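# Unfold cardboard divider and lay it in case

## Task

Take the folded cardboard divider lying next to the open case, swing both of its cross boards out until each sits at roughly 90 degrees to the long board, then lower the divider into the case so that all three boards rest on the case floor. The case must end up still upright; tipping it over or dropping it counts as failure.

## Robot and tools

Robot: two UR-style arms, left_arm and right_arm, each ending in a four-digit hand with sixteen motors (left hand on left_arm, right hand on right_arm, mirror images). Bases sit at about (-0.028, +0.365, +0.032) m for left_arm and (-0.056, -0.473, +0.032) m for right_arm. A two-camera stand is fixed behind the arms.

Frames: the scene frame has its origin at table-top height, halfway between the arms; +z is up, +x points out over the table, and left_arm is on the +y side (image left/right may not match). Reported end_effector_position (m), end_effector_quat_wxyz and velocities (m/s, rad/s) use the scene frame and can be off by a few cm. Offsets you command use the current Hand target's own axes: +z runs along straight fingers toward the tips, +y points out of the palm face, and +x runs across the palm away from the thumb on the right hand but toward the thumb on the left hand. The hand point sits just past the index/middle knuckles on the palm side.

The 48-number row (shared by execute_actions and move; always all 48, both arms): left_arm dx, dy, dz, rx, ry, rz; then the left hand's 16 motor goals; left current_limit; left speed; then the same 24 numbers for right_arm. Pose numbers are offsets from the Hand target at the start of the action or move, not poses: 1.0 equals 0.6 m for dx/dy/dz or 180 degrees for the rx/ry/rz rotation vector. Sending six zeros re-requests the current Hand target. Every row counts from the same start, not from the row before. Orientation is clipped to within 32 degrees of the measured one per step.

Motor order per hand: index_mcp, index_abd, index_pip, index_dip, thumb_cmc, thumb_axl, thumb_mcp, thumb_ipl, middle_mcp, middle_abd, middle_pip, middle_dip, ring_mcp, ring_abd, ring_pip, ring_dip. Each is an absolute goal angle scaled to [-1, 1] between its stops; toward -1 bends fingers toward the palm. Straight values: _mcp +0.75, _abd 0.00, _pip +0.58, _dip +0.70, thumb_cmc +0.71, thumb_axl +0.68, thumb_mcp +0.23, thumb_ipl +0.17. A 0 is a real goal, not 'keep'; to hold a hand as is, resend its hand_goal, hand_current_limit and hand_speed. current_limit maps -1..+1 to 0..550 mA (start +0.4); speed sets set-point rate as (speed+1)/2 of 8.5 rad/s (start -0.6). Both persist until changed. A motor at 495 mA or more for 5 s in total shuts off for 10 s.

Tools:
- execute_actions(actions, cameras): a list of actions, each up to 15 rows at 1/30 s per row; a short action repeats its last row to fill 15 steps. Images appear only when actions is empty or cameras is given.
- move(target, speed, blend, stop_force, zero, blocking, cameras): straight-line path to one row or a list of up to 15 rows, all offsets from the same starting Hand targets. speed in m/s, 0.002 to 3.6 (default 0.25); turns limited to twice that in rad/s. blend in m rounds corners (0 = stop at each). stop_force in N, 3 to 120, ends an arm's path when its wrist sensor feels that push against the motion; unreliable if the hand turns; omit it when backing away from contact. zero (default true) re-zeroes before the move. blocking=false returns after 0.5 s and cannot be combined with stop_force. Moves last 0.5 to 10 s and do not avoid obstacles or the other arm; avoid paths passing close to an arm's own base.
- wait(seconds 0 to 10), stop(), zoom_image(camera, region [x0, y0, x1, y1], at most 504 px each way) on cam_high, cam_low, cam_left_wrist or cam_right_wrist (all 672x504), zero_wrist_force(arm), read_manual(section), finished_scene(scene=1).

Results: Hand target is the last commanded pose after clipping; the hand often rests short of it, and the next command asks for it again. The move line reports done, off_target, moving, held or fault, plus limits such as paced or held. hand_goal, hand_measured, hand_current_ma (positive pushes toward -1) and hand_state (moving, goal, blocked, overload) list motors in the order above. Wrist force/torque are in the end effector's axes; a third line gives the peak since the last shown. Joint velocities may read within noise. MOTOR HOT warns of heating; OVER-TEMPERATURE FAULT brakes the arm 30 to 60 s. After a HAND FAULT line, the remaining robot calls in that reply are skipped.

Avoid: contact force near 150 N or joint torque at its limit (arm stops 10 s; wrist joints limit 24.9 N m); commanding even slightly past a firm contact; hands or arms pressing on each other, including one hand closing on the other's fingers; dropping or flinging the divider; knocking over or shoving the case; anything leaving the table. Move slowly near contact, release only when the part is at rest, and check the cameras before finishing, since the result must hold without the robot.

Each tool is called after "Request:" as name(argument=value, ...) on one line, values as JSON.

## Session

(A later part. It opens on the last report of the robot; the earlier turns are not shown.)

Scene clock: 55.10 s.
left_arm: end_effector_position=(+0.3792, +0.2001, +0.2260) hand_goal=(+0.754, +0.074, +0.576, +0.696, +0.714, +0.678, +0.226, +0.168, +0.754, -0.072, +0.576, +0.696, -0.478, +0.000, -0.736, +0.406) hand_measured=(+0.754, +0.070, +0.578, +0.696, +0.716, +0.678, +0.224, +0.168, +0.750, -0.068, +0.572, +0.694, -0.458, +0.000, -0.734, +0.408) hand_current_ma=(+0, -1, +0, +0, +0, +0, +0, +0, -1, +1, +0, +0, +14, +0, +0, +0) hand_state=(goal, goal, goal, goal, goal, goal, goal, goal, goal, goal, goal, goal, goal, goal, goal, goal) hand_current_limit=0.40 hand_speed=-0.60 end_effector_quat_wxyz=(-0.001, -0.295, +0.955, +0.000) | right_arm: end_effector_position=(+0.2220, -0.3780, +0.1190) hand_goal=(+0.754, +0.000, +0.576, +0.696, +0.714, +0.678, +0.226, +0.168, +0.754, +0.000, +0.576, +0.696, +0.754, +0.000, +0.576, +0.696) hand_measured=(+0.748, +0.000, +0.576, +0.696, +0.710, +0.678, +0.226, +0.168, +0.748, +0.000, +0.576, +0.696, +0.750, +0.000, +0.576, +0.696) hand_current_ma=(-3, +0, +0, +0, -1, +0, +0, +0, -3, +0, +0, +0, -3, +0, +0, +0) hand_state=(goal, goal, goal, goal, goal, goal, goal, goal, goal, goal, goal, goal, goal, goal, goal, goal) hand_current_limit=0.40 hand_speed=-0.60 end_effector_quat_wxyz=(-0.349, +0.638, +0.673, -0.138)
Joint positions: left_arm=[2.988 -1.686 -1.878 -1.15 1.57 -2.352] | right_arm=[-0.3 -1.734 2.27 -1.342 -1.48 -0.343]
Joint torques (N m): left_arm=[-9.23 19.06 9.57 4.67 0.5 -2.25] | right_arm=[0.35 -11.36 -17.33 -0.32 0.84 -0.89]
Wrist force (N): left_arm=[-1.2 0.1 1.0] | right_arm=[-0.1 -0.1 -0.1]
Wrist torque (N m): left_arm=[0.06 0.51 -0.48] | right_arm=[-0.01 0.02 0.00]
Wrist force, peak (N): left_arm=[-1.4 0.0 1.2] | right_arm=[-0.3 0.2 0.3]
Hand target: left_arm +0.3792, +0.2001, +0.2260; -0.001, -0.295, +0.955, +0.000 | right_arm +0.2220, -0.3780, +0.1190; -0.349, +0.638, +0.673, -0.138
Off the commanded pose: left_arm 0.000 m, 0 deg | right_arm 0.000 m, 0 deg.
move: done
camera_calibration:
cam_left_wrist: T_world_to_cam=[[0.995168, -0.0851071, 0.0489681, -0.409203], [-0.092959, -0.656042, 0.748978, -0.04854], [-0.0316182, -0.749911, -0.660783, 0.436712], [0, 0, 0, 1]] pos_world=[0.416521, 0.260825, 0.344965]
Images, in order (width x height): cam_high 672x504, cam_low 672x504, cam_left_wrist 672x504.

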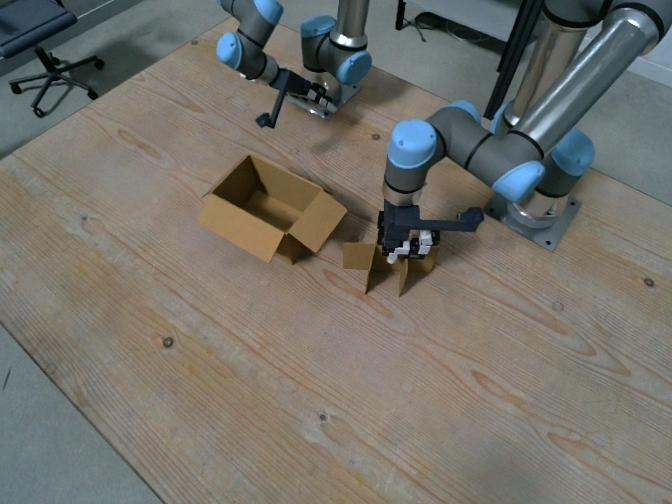

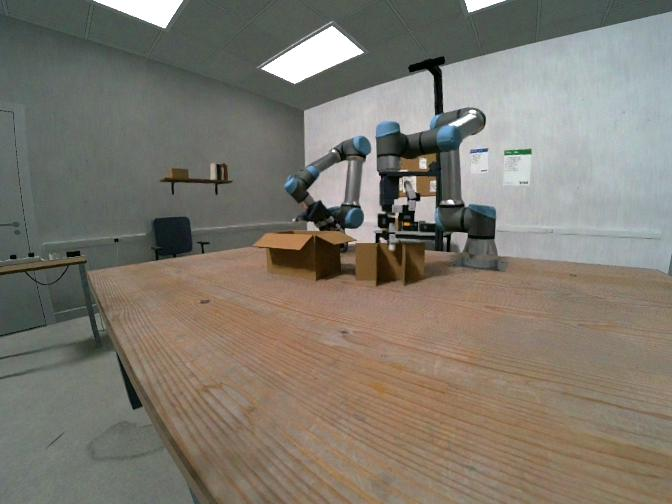

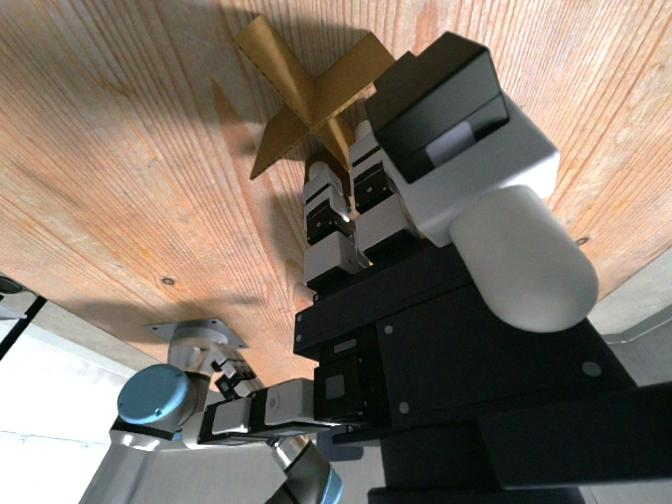

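Request:
move(target=[[0.0433,-0.0076,0,0,0,-0.1111, 0.754,0.073,0.576,0.696,0.714,0.678,0.226,0.168,0.754,-0.073,0.576,0.696,-0.478,0,-0.736,0.406,0.4,-0.6, 0,0,0,0,0,0, 0.754,0,0.576,0.696,0.714,0.678,0.226,0.168,0.754,0,0.576,0.696,0.754,0,0.576,0.696,0.4,-0.6],[0.0814,-0.0296,0,0,0,-0.2222, 0.754,0.073,0.576,0.696,0.714,0.678,0.226,0.168,0.754,-0.073,0.576,0.696,-0.478,0,-0.736,0.406,0.4,-0.6, 0,0,0,0,0,0, 0.754,0,0.576,0.696,0.714,0.678,0.226,0.168,0.754,0,0.576,0.696,0.754,0,0.576,0.696,0.4,-0.6],[0.1038,-0.0540,0,0,0,-0.3056, 0.754,0.073,0.576,0.696,0.714,0.678,0.226,0.168,0.754,-0.073,0.576,0.696,-0.478,0,-0.736,0.406,0.4,-0.6, 0,0,0,0,0,0, 0.754,0,0.576,0.696,0.714,0.678,0.226,0.168,0.754,0,0.576,0.696,0.754,0,0.576,0.696,0.4,-0.6],[0.1157,-0.0752,0,0,0,-0.3667, 0.754,0.073,0.576,0.696,0.714,0.678,0.226,0.168,0.754,-0.073,0.576,0.696,-0.478,0,-0.736,0.406,0.4,-0.6, 0,0,0,0,0,0, 0.754,0,0.576,0.696,0.714,0.678,0.226,0.168,0.754,0,0.576,0.696,0.754,0,0.576,0.696,0.4,-0.6]], speed=0.12, blend=0.003, cameras=["cam_high","cam_low","cam_left_wrist"])

Request:
zoom_image(camera="cam_high", region=[340, 200, 450, 310])

Request:
zoom_image(camera="cam_left_wrist", region=[200, 0, 504, 260])

Scene clock: 61.17 s.
left_arm: end_effector_position=(+0.3473, +0.1237, +0.2261) hand_goal=(+0.754, +0.074, +0.576, +0.696, +0.714, +0.678, +0.226, +0.168, +0.754, -0.072, +0.576, +0.696, -0.478, +0.000, -0.736, +0.406) hand_measured=(+0.752, +0.070, +0.576, +0.696, +0.716, +0.678, +0.224, +0.168, +0.752, -0.068, +0.574, +0.694, -0.458, +0.000, -0.734, +0.408) hand_current_ma=(+0, +0, +0, +0, +0, +0, +0, +0, +0, +1, +0, +0, +14, +0, +0, +0) hand_state=(goal, goal, goal, goal, goal, goal, goal, goal, goal, goal, goal, goal, goal, goal, goal, goal) hand_current_limit=0.40 hand_speed=-0.60 end_effector_quat_wxyz=(+0.001, +0.768, -0.640, +0.000) | right_arm: end_effector_position=(+0.2220, -0.3780, +0.1190) hand_goal=(+0.754, +0.000, +0.576, +0.696, +0.714, +0.678, +0.226, +0.168, +0.754, +0.000, +0.576, +0.696, +0.754, +0.000, +0.576, +0.696) hand_measured=(+0.748, +0.000, +0.576, +0.696, +0.710, +0.678, +0.226, +0.168, +0.748, +0.000, +0.576, +0.696, +0.750, +0.000, +0.576, +0.696) hand_current_ma=(-3, +0, +0, +0, -1, +0, +0, +0, -3, +0, +0, +0, -3, +0, +0, +0) hand_state=(goal, goal, goal, goal, goal, goal, goal, goal, goal, goal, goal, goal, goal, goal, goal, goal) hand_current_limit=0.40 hand_speed=-0.60 end_effector_quat_wxyz=(-0.349, +0.638, +0.673, -0.138)
Joint positions: left_arm=[3.019 -1.627 -1.943 -1.144 1.57 -3.473] | right_arm=[-0.3 -1.734 2.27 -1.342 -1.48 -0.343]
Joint torques (N m): left_arm=[-8.39 30.98 9.91 4.8 1.32 -2.77] | right_arm=[0.65 -11.55 -17.36 -0.11 0.95 -0.86]
Wrist force (N): left_arm=[-1.1 0.2 0.9] | right_arm=[0.1 0.0 0.3]
Wrist torque (N m): left_arm=[0.10 0.51 -0.38] | right_arm=[-0.02 -0.02 0.02]
Wrist force, peak (N): left_arm=[-1.5 0.2 0.9] | right_arm=[-0.5 0.0 0.2]
Hand target: left_arm +0.3473, +0.1237, +0.2261; +0.001, +0.768, -0.640, +0.000 | right_arm +0.2220, -0.3780, +0.1190; -0.349, +0.638, +0.673, -0.138
Off the commanded pose: left_arm 0.000 m, 0 deg | right_arm 0.000 m, 0 deg.
move: done
camera_calibration:
cam_left_wrist: T_world_to_cam=[[0.482649, 0.874417, 0.0494471, -0.324761], [0.562559, -0.352796, 0.747705, -0.366556], [0.671251, -0.333062, -0.662187, 0.0831098], [0, 0, 0, 1]] pos_world=[0.307167, 0.182338, 0.345168]
Images, in order (width x height): cam_high 672x504, cam_low 672x504, cam_left_wrist 672x504.

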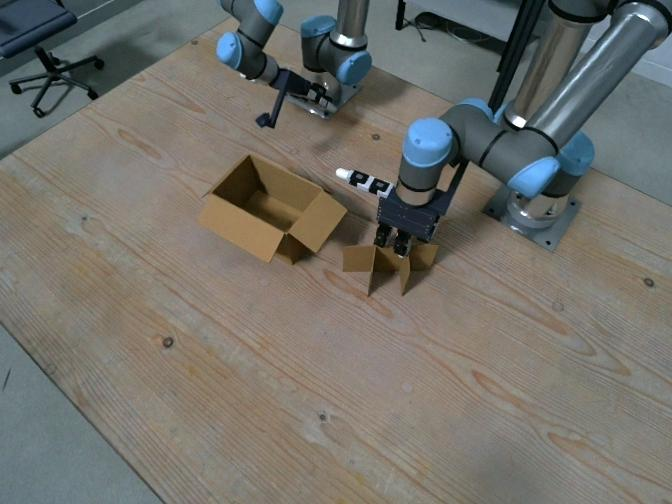

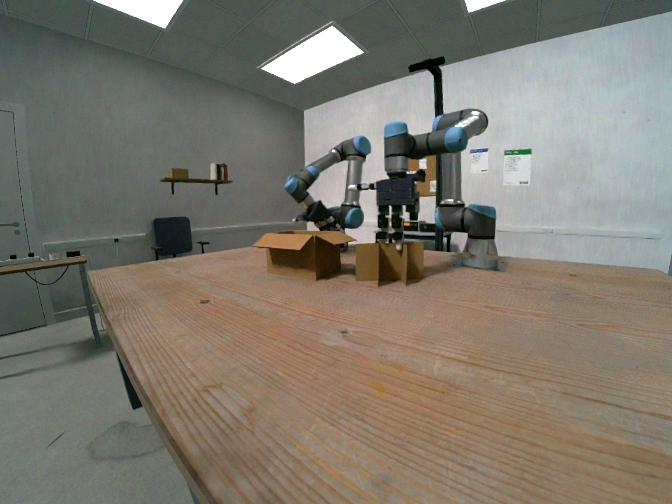

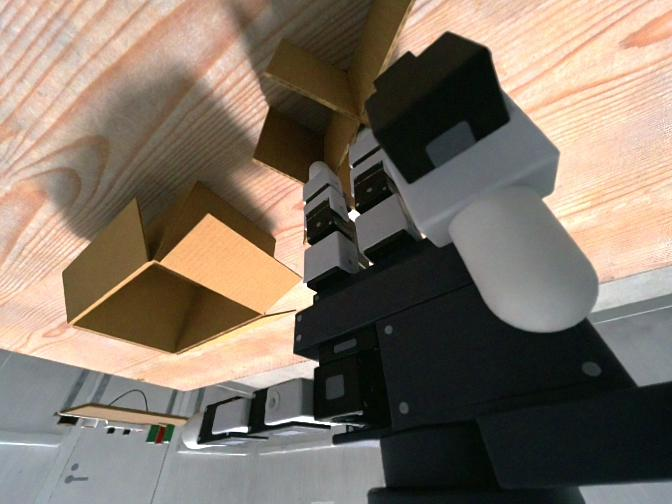

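Scaled by 4.582 from the camera's 672x504 image, which has a finer 960x720 frame.

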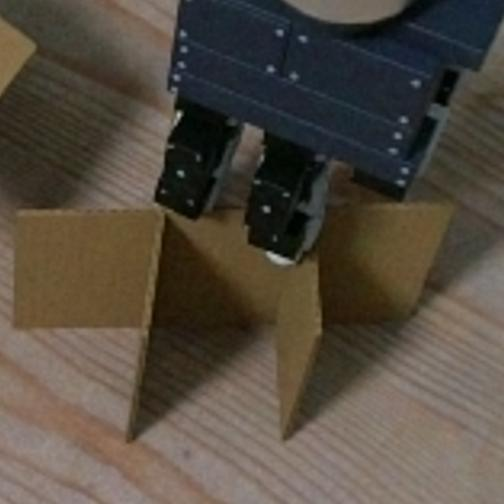

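Scaled by 1.658 from the camera's 672x504 image, which has a finer 960x720 frame.

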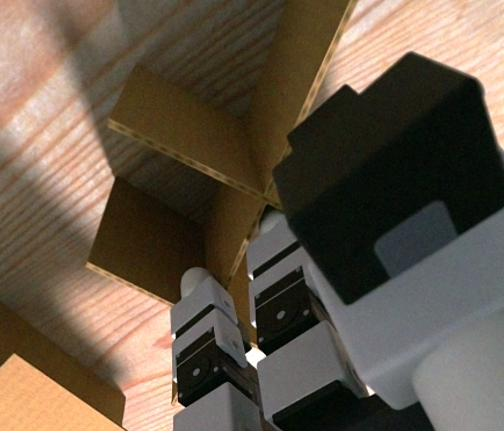

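Request:
move(target=[[-0.0088,-0.0003,0,0,0,0.0222, 0.754,0.073,0.576,0.696,0.714,0.678,0.226,0.168,0.754,-0.073,0.576,0.696,-0.478,0,-0.736,0.406,0.4,-0.6, 0,0,0,0,0,0, 0.754,0,0.576,0.696,0.714,0.678,0.226,0.168,0.754,0,0.576,0.696,0.754,0,0.576,0.696,0.4,-0.6],[-0.0088,-0.0003,-0.08,0,0,0.0222, 0.754,0.073,0.576,0.696,0.714,0.678,0.226,0.168,0.754,-0.073,0.576,0.696,-0.478,0,-0.736,0.406,0.4,-0.6, 0,0,0,0,0,0, 0.754,0,0.576,0.696,0.714,0.678,0.226,0.168,0.754,0,0.576,0.696,0.754,0,0.576,0.696,0.4,-0.6],[-0.0687,-0.1207,-0.08,0,0,0.5, 0.754,0,0.576,0.696,0.714,0.678,0.226,0.168,-0.478,0,-0.736,0.406,0.754,0,0.576,0.696,0.4,-0.6, 0,0,0,0,0,0, 0.754,0,0.576,0.696,0.714,0.678,0.226,0.168,0.754,0,0.576,0.696,0.754,0,0.576,0.696,0.4,-0.6]], speed=0.2, cameras=["cam_high","cam_left_wrist"])

Request:
zoom_image(camera="cam_high", region=[340, 200, 450, 310])

Request:
zoom_image(camera="cam_left_wrist", region=[200, 0, 504, 260])

Scene clock: 69.40 s.
left_arm: end_effector_position=(+0.4112, +0.1773, +0.2740) hand_goal=(+0.754, +0.000, +0.576, +0.696, +0.714, +0.678, +0.226, +0.168, -0.478, +0.000, -0.736, +0.406, +0.754, +0.000, +0.576, +0.696) hand_measured=(+0.752, +0.004, +0.576, +0.696, +0.716, +0.678, +0.224, +0.168, -0.462, -0.004, -0.732, +0.408, +0.750, +0.000, +0.574, +0.694) hand_current_ma=(+0, +0, +0, +0, +0, +0, -1, +0, +9, +0, +1, +0, -1, +0, +0, +0) hand_state=(goal, goal, goal, goal, goal, goal, goal, goal, goal, goal, goal, goal, goal, goal, goal, goal) hand_current_limit=0.40 hand_speed=-0.60 end_effector_quat_wxyz=(-0.001, -0.090, +0.996, +0.000) | right_arm: end_effector_position=(+0.2220, -0.3780, +0.1190) hand_goal=(+0.754, +0.000, +0.576, +0.696, +0.714, +0.678, +0.226, +0.168, +0.754, +0.000, +0.576, +0.696, +0.754, +0.000, +0.576, +0.696) hand_measured=(+0.748, +0.000, +0.576, +0.696, +0.710, +0.678, +0.226, +0.168, +0.748, +0.000, +0.576, +0.696, +0.750, +0.000, +0.576, +0.696) hand_current_ma=(-3, +0, +0, +0, -1, +0, +0, +0, -3, +0, +0, +0, -3, +0, +0, +0) hand_state=(goal, goal, goal, goal, goal, goal, goal, goal, goal, goal, goal, goal, goal, goal, goal, goal) hand_current_limit=0.40 hand_speed=-0.60 end_effector_quat_wxyz=(-0.349, +0.638, +0.673, -0.138)
Joint positions: left_arm=[2.905 -1.7 -1.731 -1.283 1.57 -2.017] | right_arm=[-0.3 -1.734 2.27 -1.342 -1.48 -0.343]
Joint torques (N m): left_arm=[-2.97 34.33 11.51 3.93 -1.23 2.36] | right_arm=[0.13 -11.11 -17.56 -0.15 1.01 -0.93]
Wrist force (N): left_arm=[-1.3 0.0 1.0] | right_arm=[-0.4 -0.1 0.2]
Wrist torque (N m): left_arm=[0.06 0.53 -0.49] | right_arm=[-0.03 0.05 -0.03]
Wrist force, peak (N): left_arm=[-1.2 0.1 2.0] | right_arm=[-0.3 0.3 0.3]
Hand target: left_arm +0.4112, +0.1773, +0.2740; -0.001, -0.090, +0.996, +0.000 | right_arm +0.2220, -0.3780, +0.1190; -0.349, +0.638, +0.673, -0.138
Off the commanded pose: left_arm 0.000 m, 0 deg | right_arm 0.000 m, 0 deg.
move: done
camera_calibration:
cam_left_wrist: T_world_to_cam=[[0.874549, -0.482418, 0.0493755, -0.325479], [-0.351801, -0.561071, 0.74929, -0.00690346], [-0.333768, -0.672661, -0.660398, 0.562723], [0, 0, 0, 1]] pos_world=[0.470037, 0.217632, 0.392865]
Images, in order (width x height): cam_high 672x504, cam_left_wrist 672x504.

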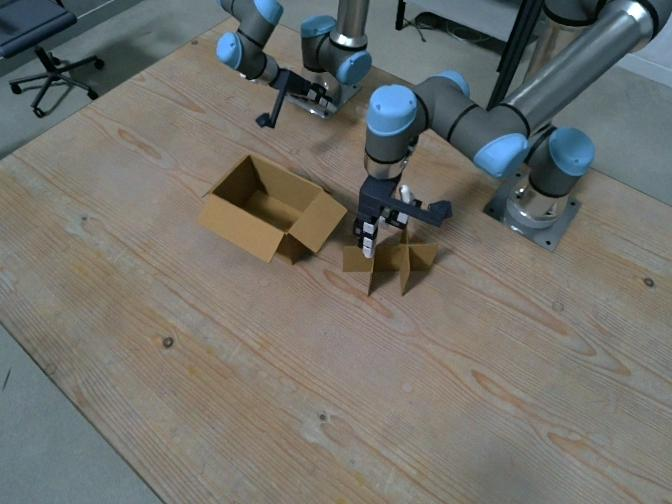

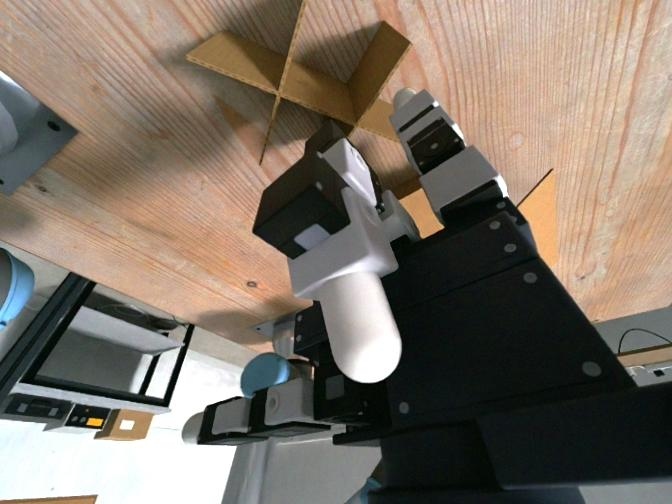

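Scaled by 4.582 from the camera's 672x504 image, which has a finer 960x720 frame.

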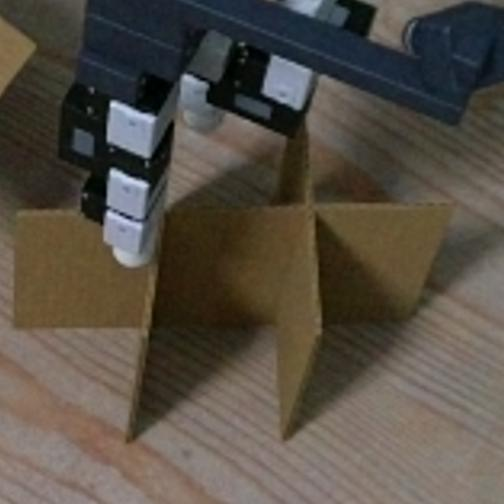

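Scaled by 1.658 from the camera's 672x504 image, which has a finer 960x720 frame.

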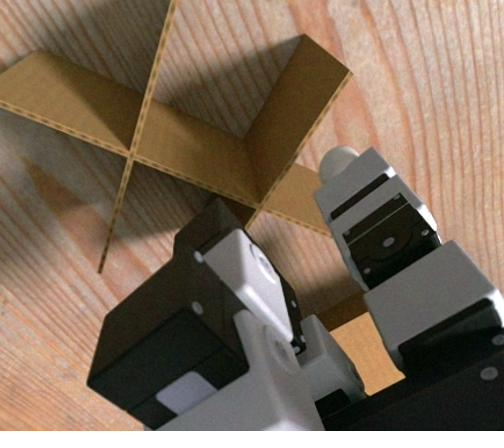

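Request:
move(target=[0,0,0.08,0,0,0, 0.754,0,0.576,0.696,0.714,0.678,0.226,0.168,-0.478,0,-0.736,0.406,0.754,0,0.576,0.696,0.4,-0.6, 0,0,0,0,0,0, 0.754,0,0.576,0.696,0.714,0.678,0.226,0.168,0.754,0,0.576,0.696,0.754,0,0.576,0.696,0.4,-0.6], speed=0.05, stop_force=4, cameras=["cam_high","cam_left_wrist"])

Request:
zoom_image(camera="cam_high", region=[340, 200, 450, 310])

Request:
zoom_image(camera="cam_left_wrist", region=[200, 0, 504, 260])

Scene clock: 71.90 s.
left_arm: end_effector_position=(+0.4112, +0.1772, +0.2260) hand_goal=(+0.754, +0.000, +0.576, +0.696, +0.714, +0.678, +0.226, +0.168, -0.478, +0.000, -0.736, +0.406, +0.754, +0.000, +0.576, +0.696) hand_measured=(+0.752, +0.004, +0.576, +0.696, +0.716, +0.678, +0.224, +0.168, -0.462, -0.004, -0.732, +0.408, +0.750, +0.000, +0.574, +0.694) hand_current_ma=(+0, +0, +0, +0, +0, +0, -1, +0, +9, +0, +1, +0, -1, +0, +0, +0) hand_state=(goal, goal, goal, goal, goal, goal, goal, goal, goal, goal, goal, goal, goal, goal, goal, goal) hand_current_limit=0.40 hand_speed=-0.60 end_effector_quat_wxyz=(-0.001, -0.090, +0.996, +0.000) | right_arm: end_effector_position=(+0.2220, -0.3780, +0.1190) hand_goal=(+0.754, +0.000, +0.576, +0.696, +0.714, +0.678, +0.226, +0.168, +0.754, +0.000, +0.576, +0.696, +0.754, +0.000, +0.576, +0.696) hand_measured=(+0.748, +0.000, +0.576, +0.696, +0.710, +0.678, +0.226, +0.168, +0.748, +0.000, +0.576, +0.696, +0.750, +0.000, +0.576, +0.696) hand_current_ma=(-3, +0, +0, +0, -1, +0, +0, +0, -3, +0, +0, +0, -3, +0, +0, +0) hand_state=(goal, goal, goal, goal, goal, goal, goal, goal, goal, goal, goal, goal, goal, goal, goal, goal) hand_current_limit=0.40 hand_speed=-0.60 end_effector_quat_wxyz=(-0.349, +0.638, +0.673, -0.138)
Joint positions: left_arm=[2.904 -1.739 -1.815 -1.159 1.57 -2.017] | right_arm=[-0.3 -1.734 2.27 -1.342 -1.48 -0.343]
Joint torques (N m): left_arm=[-8.15 21.12 10.08 4.72 1.15 -2.22] | right_arm=[0.25 -10.48 -18.05 -0.08 1.13 -0.85]
Wrist force (N): left_arm=[-1.4 0.1 0.8] | right_arm=[0.1 0.1 0.2]
Wrist torque (N m): left_arm=[0.08 0.55 -0.50] | right_arm=[0.00 -0.01 0.02]
Wrist force, peak (N): left_arm=[-1.4 0.0 1.1] | right_arm=[-0.4 0.2 0.3]
Hand target: left_arm +0.4112, +0.1772, +0.2260; -0.001, -0.090, +0.996, +0.000 | right_arm +0.2220, -0.3780, +0.1190; -0.349, +0.638, +0.673, -0.138
Off the commanded pose: left_arm 0.000 m, 0 deg | right_arm 0.000 m, 0 deg.
move: done
camera_calibration:
cam_left_wrist: T_world_to_cam=[[0.874565, -0.482385, 0.0494073, -0.323047], [-0.351782, -0.561033, 0.749327, 0.0289975], [-0.333745, -0.672716, -0.660354, 0.530977], [0, 0, 0, 1]] pos_world=[0.469937, 0.217632, 0.344865]
Images, in order (width x height): cam_high 672x504, cam_left_wrist 672x504.

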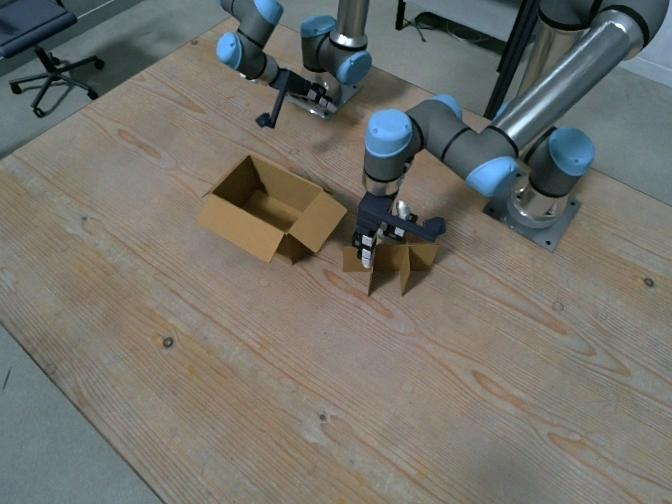

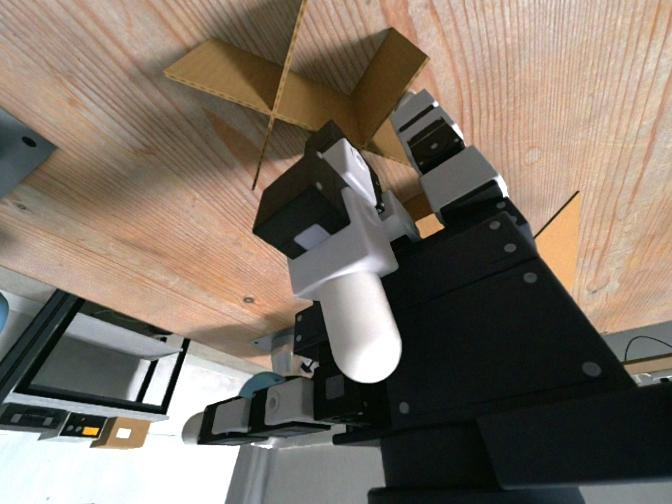

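Scaled by 4.582 from the camera's 672x504 image, which has a finer 960x720 frame.

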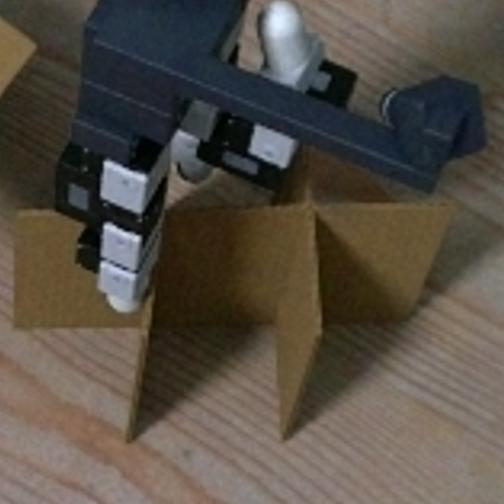

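Scaled by 1.658 from the camera's 672x504 image, which has a finer 960x720 frame.

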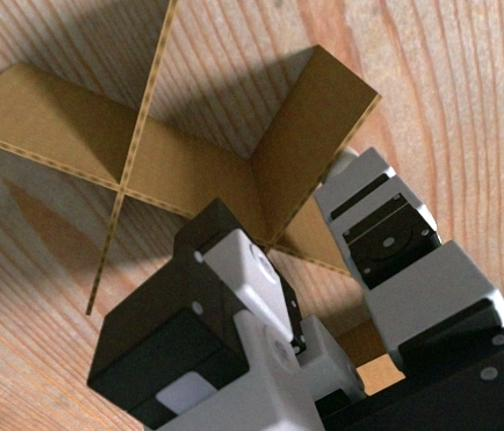

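Request:
move(target=[[0.0173,-0.0065,0,0,0,-0.0444, 0.754,0,0.576,0.696,0.714,0.678,0.226,0.168,-0.478,0,-0.736,0.406,0.754,0,0.576,0.696,0.4,-0.6, 0,0,0,0,0,0, 0.754,0,0.576,0.696,0.714,0.678,0.226,0.168,0.754,0,0.576,0.696,0.754,0,0.576,0.696,0.4,-0.6],[0.0335,-0.0152,0,0,0,-0.0889, 0.754,0,0.576,0.696,0.714,0.678,0.226,0.168,-0.478,0,-0.736,0.406,0.754,0,0.576,0.696,0.4,-0.6, 0,0,0,0,0,0, 0.754,0,0.576,0.696,0.714,0.678,0.226,0.168,0.754,0,0.576,0.696,0.754,0,0.576,0.696,0.4,-0.6]], speed=0.12, blend=0.003, cameras=["cam_high","cam_low","cam_left_wrist"])

Request:
zoom_image(camera="cam_high", region=[340, 200, 450, 310])

Request:
zoom_image(camera="cam_left_wrist", region=[200, 0, 504, 260])

Scene clock: 74.00 s.
left_arm: end_effector_position=(+0.3931, +0.1647, +0.2260) hand_goal=(+0.754, +0.000, +0.576, +0.696, +0.714, +0.678, +0.226, +0.168, -0.478, +0.000, -0.736, +0.406, +0.754, +0.000, +0.576, +0.696) hand_measured=(+0.752, +0.004, +0.576, +0.696, +0.716, +0.678, +0.224, +0.168, -0.462, -0.004, -0.732, +0.408, +0.752, +0.000, +0.574, +0.694) hand_current_ma=(+0, +0, +0, +0, +0, +0, -1, +0, +9, +0, +1, +0, +0, +0, +0, +0) hand_state=(goal, goal, goal, goal, goal, goal, goal, goal, goal, goal, goal, goal, goal, goal, goal, goal) hand_current_limit=0.40 hand_speed=-0.60 end_effector_quat_wxyz=(-0.001, -0.228, +0.974, +0.000) | right_arm: end_effector_position=(+0.2220, -0.3780, +0.1190) hand_goal=(+0.754, +0.000, +0.576, +0.696, +0.714, +0.678, +0.226, +0.168, +0.754, +0.000, +0.576, +0.696, +0.754, +0.000, +0.576, +0.696) hand_measured=(+0.748, +0.000, +0.576, +0.696, +0.710, +0.678, +0.226, +0.168, +0.748, +0.000, +0.576, +0.696, +0.750, +0.000, +0.576, +0.696) hand_current_ma=(-3, +0, +0, +0, -1, +0, +0, +0, -3, +0, +0, +0, -3, +0, +0, +0) hand_state=(goal, goal, goal, goal, goal, goal, goal, goal, goal, goal, goal, goal, goal, goal, goal, goal) hand_current_limit=0.40 hand_speed=-0.60 end_effector_quat_wxyz=(-0.349, +0.638, +0.673, -0.138)
Joint positions: left_arm=[2.907 -1.743 -1.811 -1.16 1.57 -2.293] | right_arm=[-0.3 -1.734 2.27 -1.342 -1.48 -0.343]
Joint torques (N m): left_arm=[7.32 22.88 26.94 0.04 1.34 -2.22] | right_arm=[0.75 -11.07 -17.42 -0.22 1.09 -0.91]
Wrist force (N): left_arm=[-1.0 -0.1 1.1] | right_arm=[-0.1 -0.1 0.1]
Wrist torque (N m): left_arm=[0.05 0.50 -0.37] | right_arm=[-0.02 0.01 -0.01]
Wrist force, peak (N): left_arm=[-1.3 0.0 1.2] | right_arm=[-0.4 0.0 0.3]
Hand target: left_arm +0.3930, +0.1647, +0.2260; -0.001, -0.228, +0.974, +0.000 | right_arm +0.2220, -0.3780, +0.1190; -0.349, +0.638, +0.673, -0.138
Off the commanded pose: left_arm 0.000 m, 0 deg | right_arm 0.000 m, 0 deg.
move: done
camera_calibration:
cam_left_wrist: T_world_to_cam=[[0.973602, -0.222911, 0.0490883, -0.394896], [-0.183506, -0.63653, 0.749103, -0.0381579], [-0.135737, -0.738336, -0.660632, 0.449563], [0, 0, 0, 1]] pos_world=[0.438492, 0.219614, 0.344965]
Images, in order (width x height): cam_high 672x504, cam_low 672x504, cam_left_wrist 672x504.

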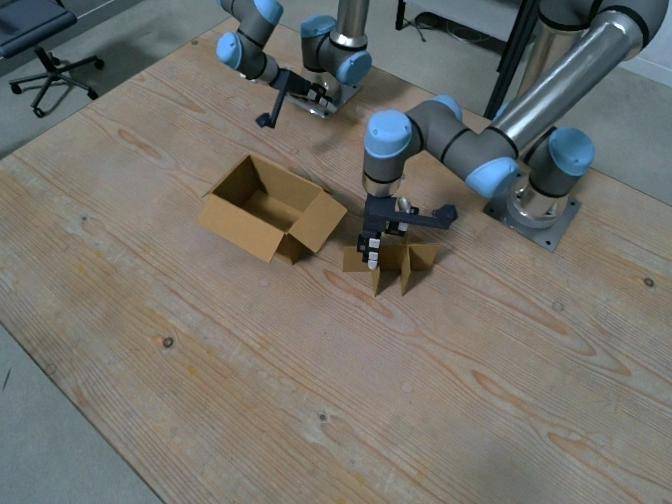

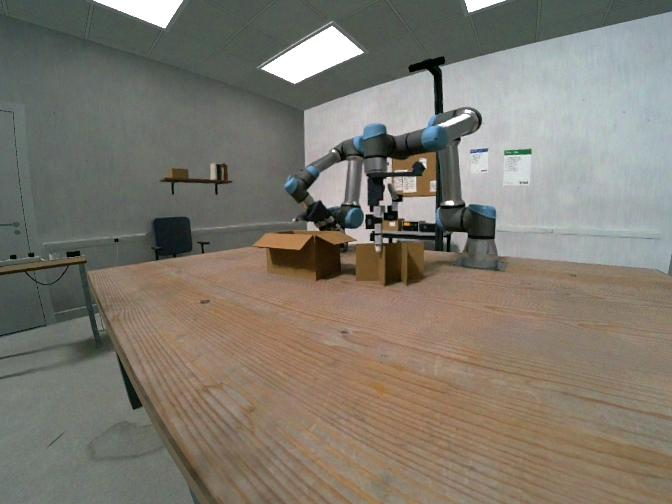

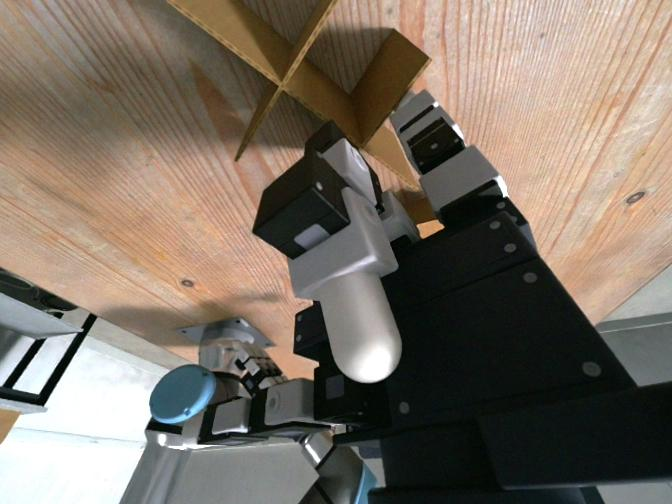

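Scaled by 4.582 from the camera's 672x504 image, which has a finer 960x720 frame.

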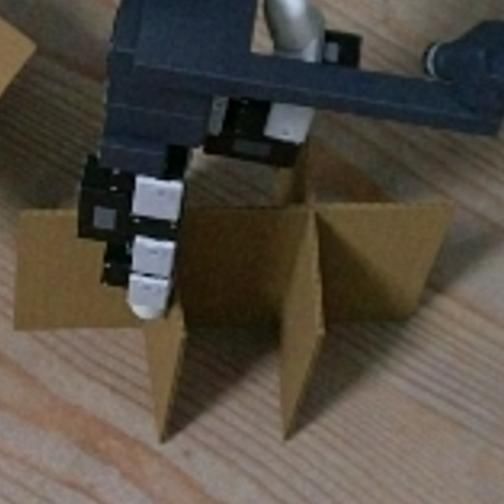

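Scaled by 1.658 from the camera's 672x504 image, which has a finer 960x720 frame.

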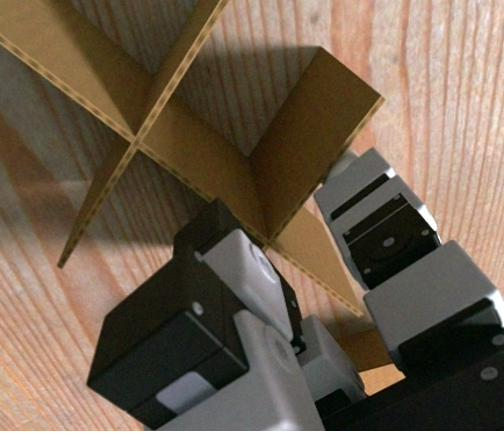

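Request:
move(target=[[-0.0134,0.0032,0,0,0,0.0333, 0.754,0,0.576,0.696,0.714,0.678,0.226,0.168,-0.478,0,-0.736,0.406,0.754,0,0.576,0.696,0.4,-0.6, 0,0,0,0,0,0, 0.754,0,0.576,0.696,0.714,0.678,0.226,0.168,0.754,0,0.576,0.696,0.754,0,0.576,0.696,0.4,-0.6],[-0.0134,0.0032,-0.09,0,0,0.0333, 0.754,0,0.576,0.696,0.714,0.678,0.226,0.168,-0.478,0,-0.736,0.406,0.754,0,0.576,0.696,0.4,-0.6, 0,0,0,0,0,0, 0.754,0,0.576,0.696,0.714,0.678,0.226,0.168,0.754,0,0.576,0.696,0.754,0,0.576,0.696,0.4,-0.6],[0.0043,0.0615,-0.09,0,0,-0.0706, 0.754,0,0.576,0.696,0.714,0.678,0.226,0.168,0.754,0,0.576,0.696,-0.478,0,-0.736,0.406,0.4,-0.6, 0,0,0,0,0,0, 0.754,0,0.576,0.696,0.714,0.678,0.226,0.168,0.754,0,0.576,0.696,0.754,0,0.576,0.696,0.4,-0.6]], speed=0.2, cameras=["cam_high","cam_left_wrist"])

Request:
zoom_image(camera="cam_high", region=[340, 200, 450, 310])

Request:
zoom_image(camera="cam_left_wrist", region=[200, 0, 504, 260])

Scene clock: 80.00 s.
left_arm: end_effector_position=(+0.3744, +0.1966, +0.2800) hand_goal=(+0.754, +0.000, +0.576, +0.696, +0.714, +0.678, +0.226, +0.168, +0.754, +0.000, +0.576, +0.696, -0.478, +0.000, -0.736, +0.406) hand_measured=(+0.752, +0.004, +0.576, +0.696, +0.716, +0.678, +0.224, +0.168, +0.750, -0.004, +0.572, +0.694, -0.458, +0.000, -0.732, +0.408) hand_current_ma=(+0, +0, +0, +0, +0, +0, -1, +0, -1, +0, -1, +0, +14, +0, +0, +0) hand_state=(goal, goal, goal, goal, goal, goal, goal, goal, goal, goal, goal, goal, goal, goal, goal, goal) hand_current_limit=0.40 hand_speed=-0.60 end_effector_quat_wxyz=(-0.001, -0.334, +0.942, +0.000) | right_arm: end_effector_position=(+0.2220, -0.3780, +0.1190) hand_goal=(+0.754, +0.000, +0.576, +0.696, +0.714, +0.678, +0.226, +0.168, +0.754, +0.000, +0.576, +0.696, +0.754, +0.000, +0.576, +0.696) hand_measured=(+0.748, +0.000, +0.576, +0.696, +0.710, +0.678, +0.226, +0.168, +0.748, +0.000, +0.576, +0.696, +0.750, +0.000, +0.576, +0.696) hand_current_ma=(-3, +0, +0, +0, -1, +0, +0, +0, -3, +0, +0, +0, -3, +0, +0, +0) hand_state=(goal, goal, goal, goal, goal, goal, goal, goal, goal, goal, goal, goal, goal, goal, goal, goal) hand_current_limit=0.40 hand_speed=-0.60 end_effector_quat_wxyz=(-0.349, +0.638, +0.673, -0.138)
Joint positions: left_arm=[2.992 -1.638 -1.784 -1.292 1.57 -2.43] | right_arm=[-0.3 -1.734 2.27 -1.342 -1.48 -0.343]
Joint torques (N m): left_arm=[7.28 31.57 11.11 4.4 1.37 -2.38] | right_arm=[-0.04 -11.32 -17.9 -0.07 1.24 -1.05]
Wrist force (N): left_arm=[-1.2 0.1 0.9] | right_arm=[-0.2 0.2 0.1]
Wrist torque (N m): left_arm=[0.09 0.51 -0.39] | right_arm=[0.01 0.03 0.00]
Wrist force, peak (N): left_arm=[-1.2 -0.1 1.9] | right_arm=[-0.3 0.2 0.4]
Hand target: left_arm +0.3744, +0.1966, +0.2800; -0.001, -0.334, +0.942, +0.000 | right_arm +0.2220, -0.3780, +0.1190; -0.349, +0.638, +0.673, -0.138
Off the commanded pose: left_arm 0.000 m, 0 deg | right_arm 0.000 m, 0 deg.
move: done
camera_calibration:
cam_left_wrist: T_world_to_cam=[[0.998795, -0.00305899, 0.048977, -0.424862], [-0.0387483, -0.661574, 0.748878, -0.110921], [0.0301111, -0.749873, -0.660896, 0.446501], [0, 0, 0, 1]] pos_world=[0.406607, 0.260137, 0.398965]
Images, in order (width x height): cam_high 672x504, cam_left_wrist 672x504.

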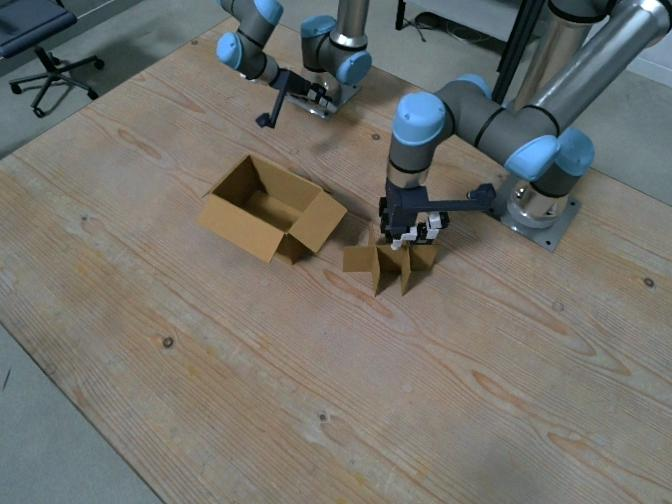

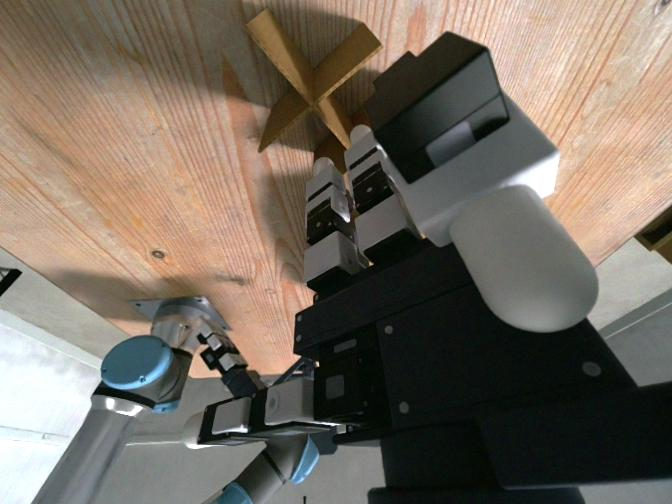

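Scaled by 4.582 from the camera's 672x504 image, which has a finer 960x720 frame.

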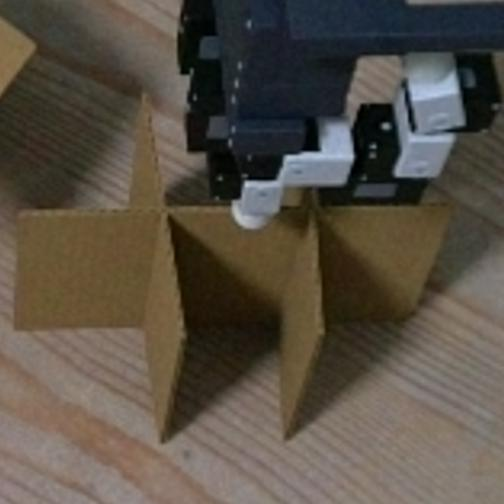

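Scaled by 1.658 from the camera's 672x504 image, which has a finer 960x720 frame.

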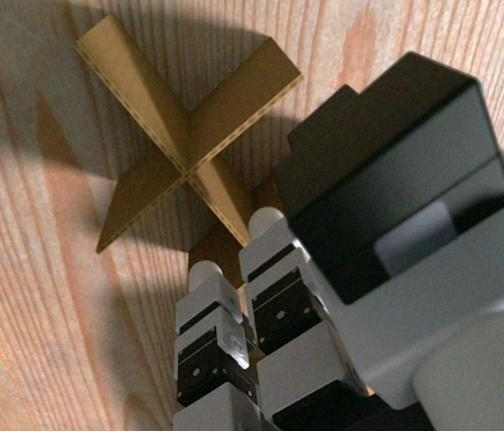

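Request:
move(target=[0,0,0.0925,0,0,0, 0.754,0,0.576,0.696,0.714,0.678,0.226,0.168,0.754,0,0.576,0.696,-0.478,0,-0.736,0.406,0.4,-0.6, 0,0,0,0,0,0, 0.754,0,0.576,0.696,0.714,0.678,0.226,0.168,0.754,0,0.576,0.696,0.754,0,0.576,0.696,0.4,-0.6], speed=0.06, stop_force=4)

Request:
move(target=[0,0,0,0,0,0, 0.754,-0.12,0.576,0.696,0.714,0.678,0.226,0.168,0.754,0.12,0.576,0.696,-0.478,0,-0.736,0.406,0.4,-0.8, 0,0,0,0,0,0, 0.754,0,0.576,0.696,0.714,0.678,0.226,0.168,0.754,0,0.576,0.696,0.754,0,0.576,0.696,0.4,-0.6], speed=0.06, cameras=["cam_high","cam_left_wrist"])

Request:
zoom_image(camera="cam_high", region=[340, 200, 450, 310])

Request:
zoom_image(camera="cam_left_wrist", region=[200, 0, 504, 260])

Scene clock: 82.30 s.
left_arm: end_effector_position=(+0.3743, +0.1966, +0.2245) hand_goal=(+0.754, +0.000, +0.576, +0.696, +0.714, +0.678, +0.226, +0.168, +0.754, +0.000, +0.576, +0.696, -0.478, +0.000, -0.736, +0.406) hand_measured=(+0.752, +0.004, +0.576, +0.696, +0.716, +0.678, +0.224, +0.168, +0.750, -0.004, +0.572, +0.694, -0.458, +0.000, -0.734, +0.408) hand_current_ma=(+0, +0, +0, +0, +0, +0, -1, +0, -1, +0, -1, +0, +14, +0, +0, +0) hand_state=(goal, goal, goal, goal, goal, goal, goal, goal, goal, goal, goal, goal, goal, goal, goal, goal) hand_current_limit=0.40 hand_speed=-0.60 end_effector_quat_wxyz=(-0.001, -0.334, +0.942, +0.000) | right_arm: end_effector_position=(+0.2220, -0.3780, +0.1190) hand_goal=(+0.754, +0.000, +0.576, +0.696, +0.714, +0.678, +0.226, +0.168, +0.754, +0.000, +0.576, +0.696, +0.754, +0.000, +0.576, +0.696) hand_measured=(+0.748, +0.000, +0.576, +0.696, +0.710, +0.678, +0.226, +0.168, +0.748, +0.000, +0.576, +0.696, +0.750, +0.000, +0.576, +0.696) hand_current_ma=(-3, +0, +0, +0, -1, +0, +0, +0, -3, +0, +0, +0, -3, +0, +0, +0) hand_state=(goal, goal, goal, goal, goal, goal, goal, goal, goal, goal, goal, goal, goal, goal, goal, goal) hand_current_limit=0.40 hand_speed=-0.60 end_effector_quat_wxyz=(-0.349, +0.638, +0.673, -0.138)
Joint positions: left_arm=[2.992 -1.685 -1.883 -1.146 1.57 -2.43] | right_arm=[-0.3 -1.734 2.27 -1.342 -1.48 -0.343]
Joint torques (N m): left_arm=[-7.58 17.93 10.17 4.77 -0.4 -2.48] | right_arm=[0 -11.55 -17.18 -0.13 1.37 -1.11]
Wrist force (N): left_arm=[-1.2 0.1 1.1] | right_arm=[-0.2 0.0 0.4]
Wrist torque (N m): left_arm=[0.07 0.52 -0.40] | right_arm=[-0.02 0.02 -0.01]
Wrist force, peak (N): left_arm=[-1.2 0.1 1.3] | right_arm=[-0.4 0.1 0.2]
Hand target: left_arm +0.3743, +0.1966, +0.2245; -0.001, -0.334, +0.942, +0.000 | right_arm +0.2220, -0.3780, +0.1190; -0.349, +0.638, +0.673, -0.138
Off the commanded pose: left_arm 0.000 m, 0 deg | right_arm 0.000 m, 0 deg.
move: done

Scene clock: 82.80 s.
left_arm: end_effector_position=(+0.3743, +0.1966, +0.2245) hand_goal=(+0.754, -0.120, +0.576, +0.696, +0.714, +0.678, +0.226, +0.168, +0.754, +0.120, +0.576, +0.696, -0.478, +0.000, -0.736, +0.406) hand_measured=(+0.752, -0.094, +0.576, +0.696, +0.716, +0.678, +0.224, +0.168, +0.750, +0.096, +0.572, +0.694, -0.458, +0.000, -0.734, +0.408) hand_current_ma=(+0, +15, +0, +0, +0, +0, -1, +0, -1, -14, -1, +0, +14, +0, +0, +0) hand_state=(goal, blocked, goal, goal, goal, goal, goal, goal, goal, blocked, goal, goal, goal, goal, goal, goal) hand_current_limit=0.40 hand_speed=-0.80 end_effector_quat_wxyz=(-0.001, -0.334, +0.942, +0.000) | right_arm: end_effector_position=(+0.2220, -0.3780, +0.1190) hand_goal=(+0.754, +0.000, +0.576, +0.696, +0.714, +0.678, +0.226, +0.168, +0.754, +0.000, +0.576, +0.696, +0.754, +0.000, +0.576, +0.696) hand_measured=(+0.748, +0.000, +0.576, +0.696, +0.710, +0.678, +0.226, +0.168, +0.748, +0.000, +0.576, +0.696, +0.750, +0.000, +0.576, +0.696) hand_current_ma=(-3, +0, +0, +0, -1, +0, +0, +0, -3, +0, +0, +0, -3, +0, +0, +0) hand_state=(goal, goal, goal, goal, goal, goal, goal, goal, goal, goal, goal, goal, goal, goal, goal, goal) hand_current_limit=0.40 hand_speed=-0.60 end_effector_quat_wxyz=(-0.349, +0.638, +0.673, -0.138)
Joint positions: left_arm=[2.992 -1.685 -1.883 -1.146 1.57 -2.43] | right_arm=[-0.3 -1.734 2.27 -1.342 -1.48 -0.343]
Joint torques (N m): left_arm=[-6.86 18.47 9.76 4.68 -0.41 -2.41] | right_arm=[-0.04 -11.96 -17.82 0.09 1.27 -1.23]
Wrist force (N): left_arm=[-1.2 0.1 0.9] | right_arm=[-0.1 0.0 0.1]
Wrist torque (N m): left_arm=[0.09 0.51 -0.40] | right_arm=[-0.01 0.02 -0.01]
Wrist force, peak (N): left_arm=[-1.2 -0.1 1.2] | right_arm=[-0.3 0.2 0.3]
Hand target: left_arm +0.3743, +0.1966, +0.2245; -0.001, -0.334, +0.942, +0.000 | right_arm +0.2220, -0.3780, +0.1190; -0.349, +0.638, +0.673, -0.138
Off the commanded pose: left_arm 0.000 m, 0 deg | right_arm 0.000 m, 0 deg.
move: done
camera_calibration:
cam_left_wrist: T_world_to_cam=[[0.998795, -0.00305899, 0.048977, -0.422044], [-0.0387483, -0.661574, 0.748878, -0.0693622], [0.0301111, -0.749873, -0.660896, 0.409824], [0, 0, 0, 1]] pos_world=[0.406507, 0.260137, 0.343465]
Images, in order (width x height): cam_high 672x504, cam_left_wrist 672x504.

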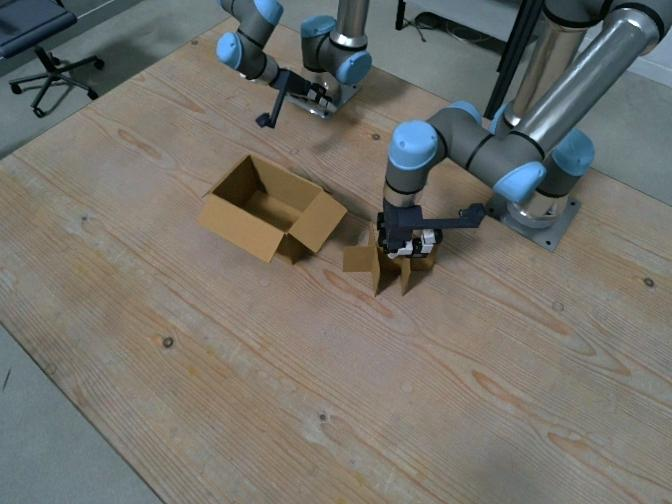

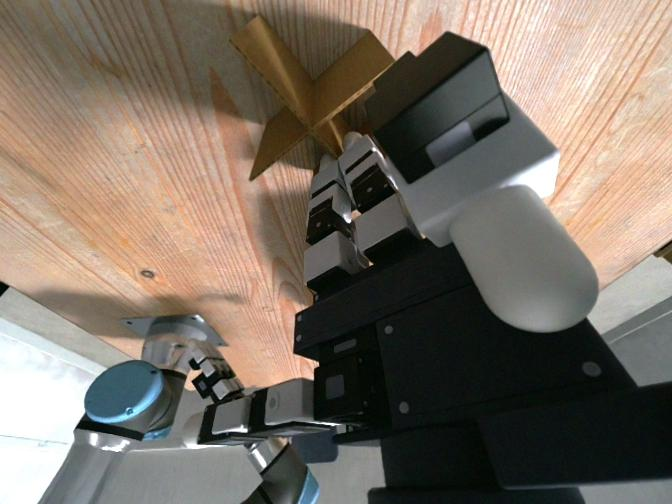

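Scaled by 4.582 from the camera's 672x504 image, which has a finer 960x720 frame.

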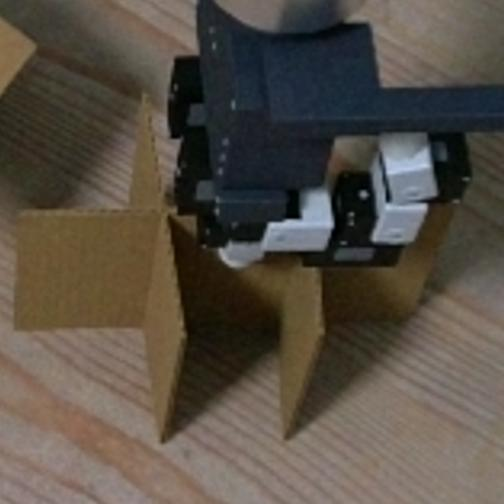

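Scaled by 1.658 from the camera's 672x504 image, which has a finer 960x720 frame.

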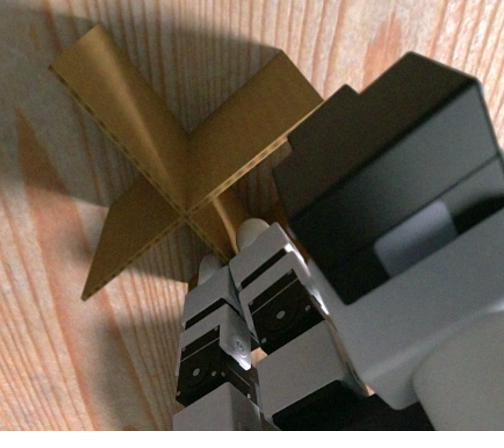

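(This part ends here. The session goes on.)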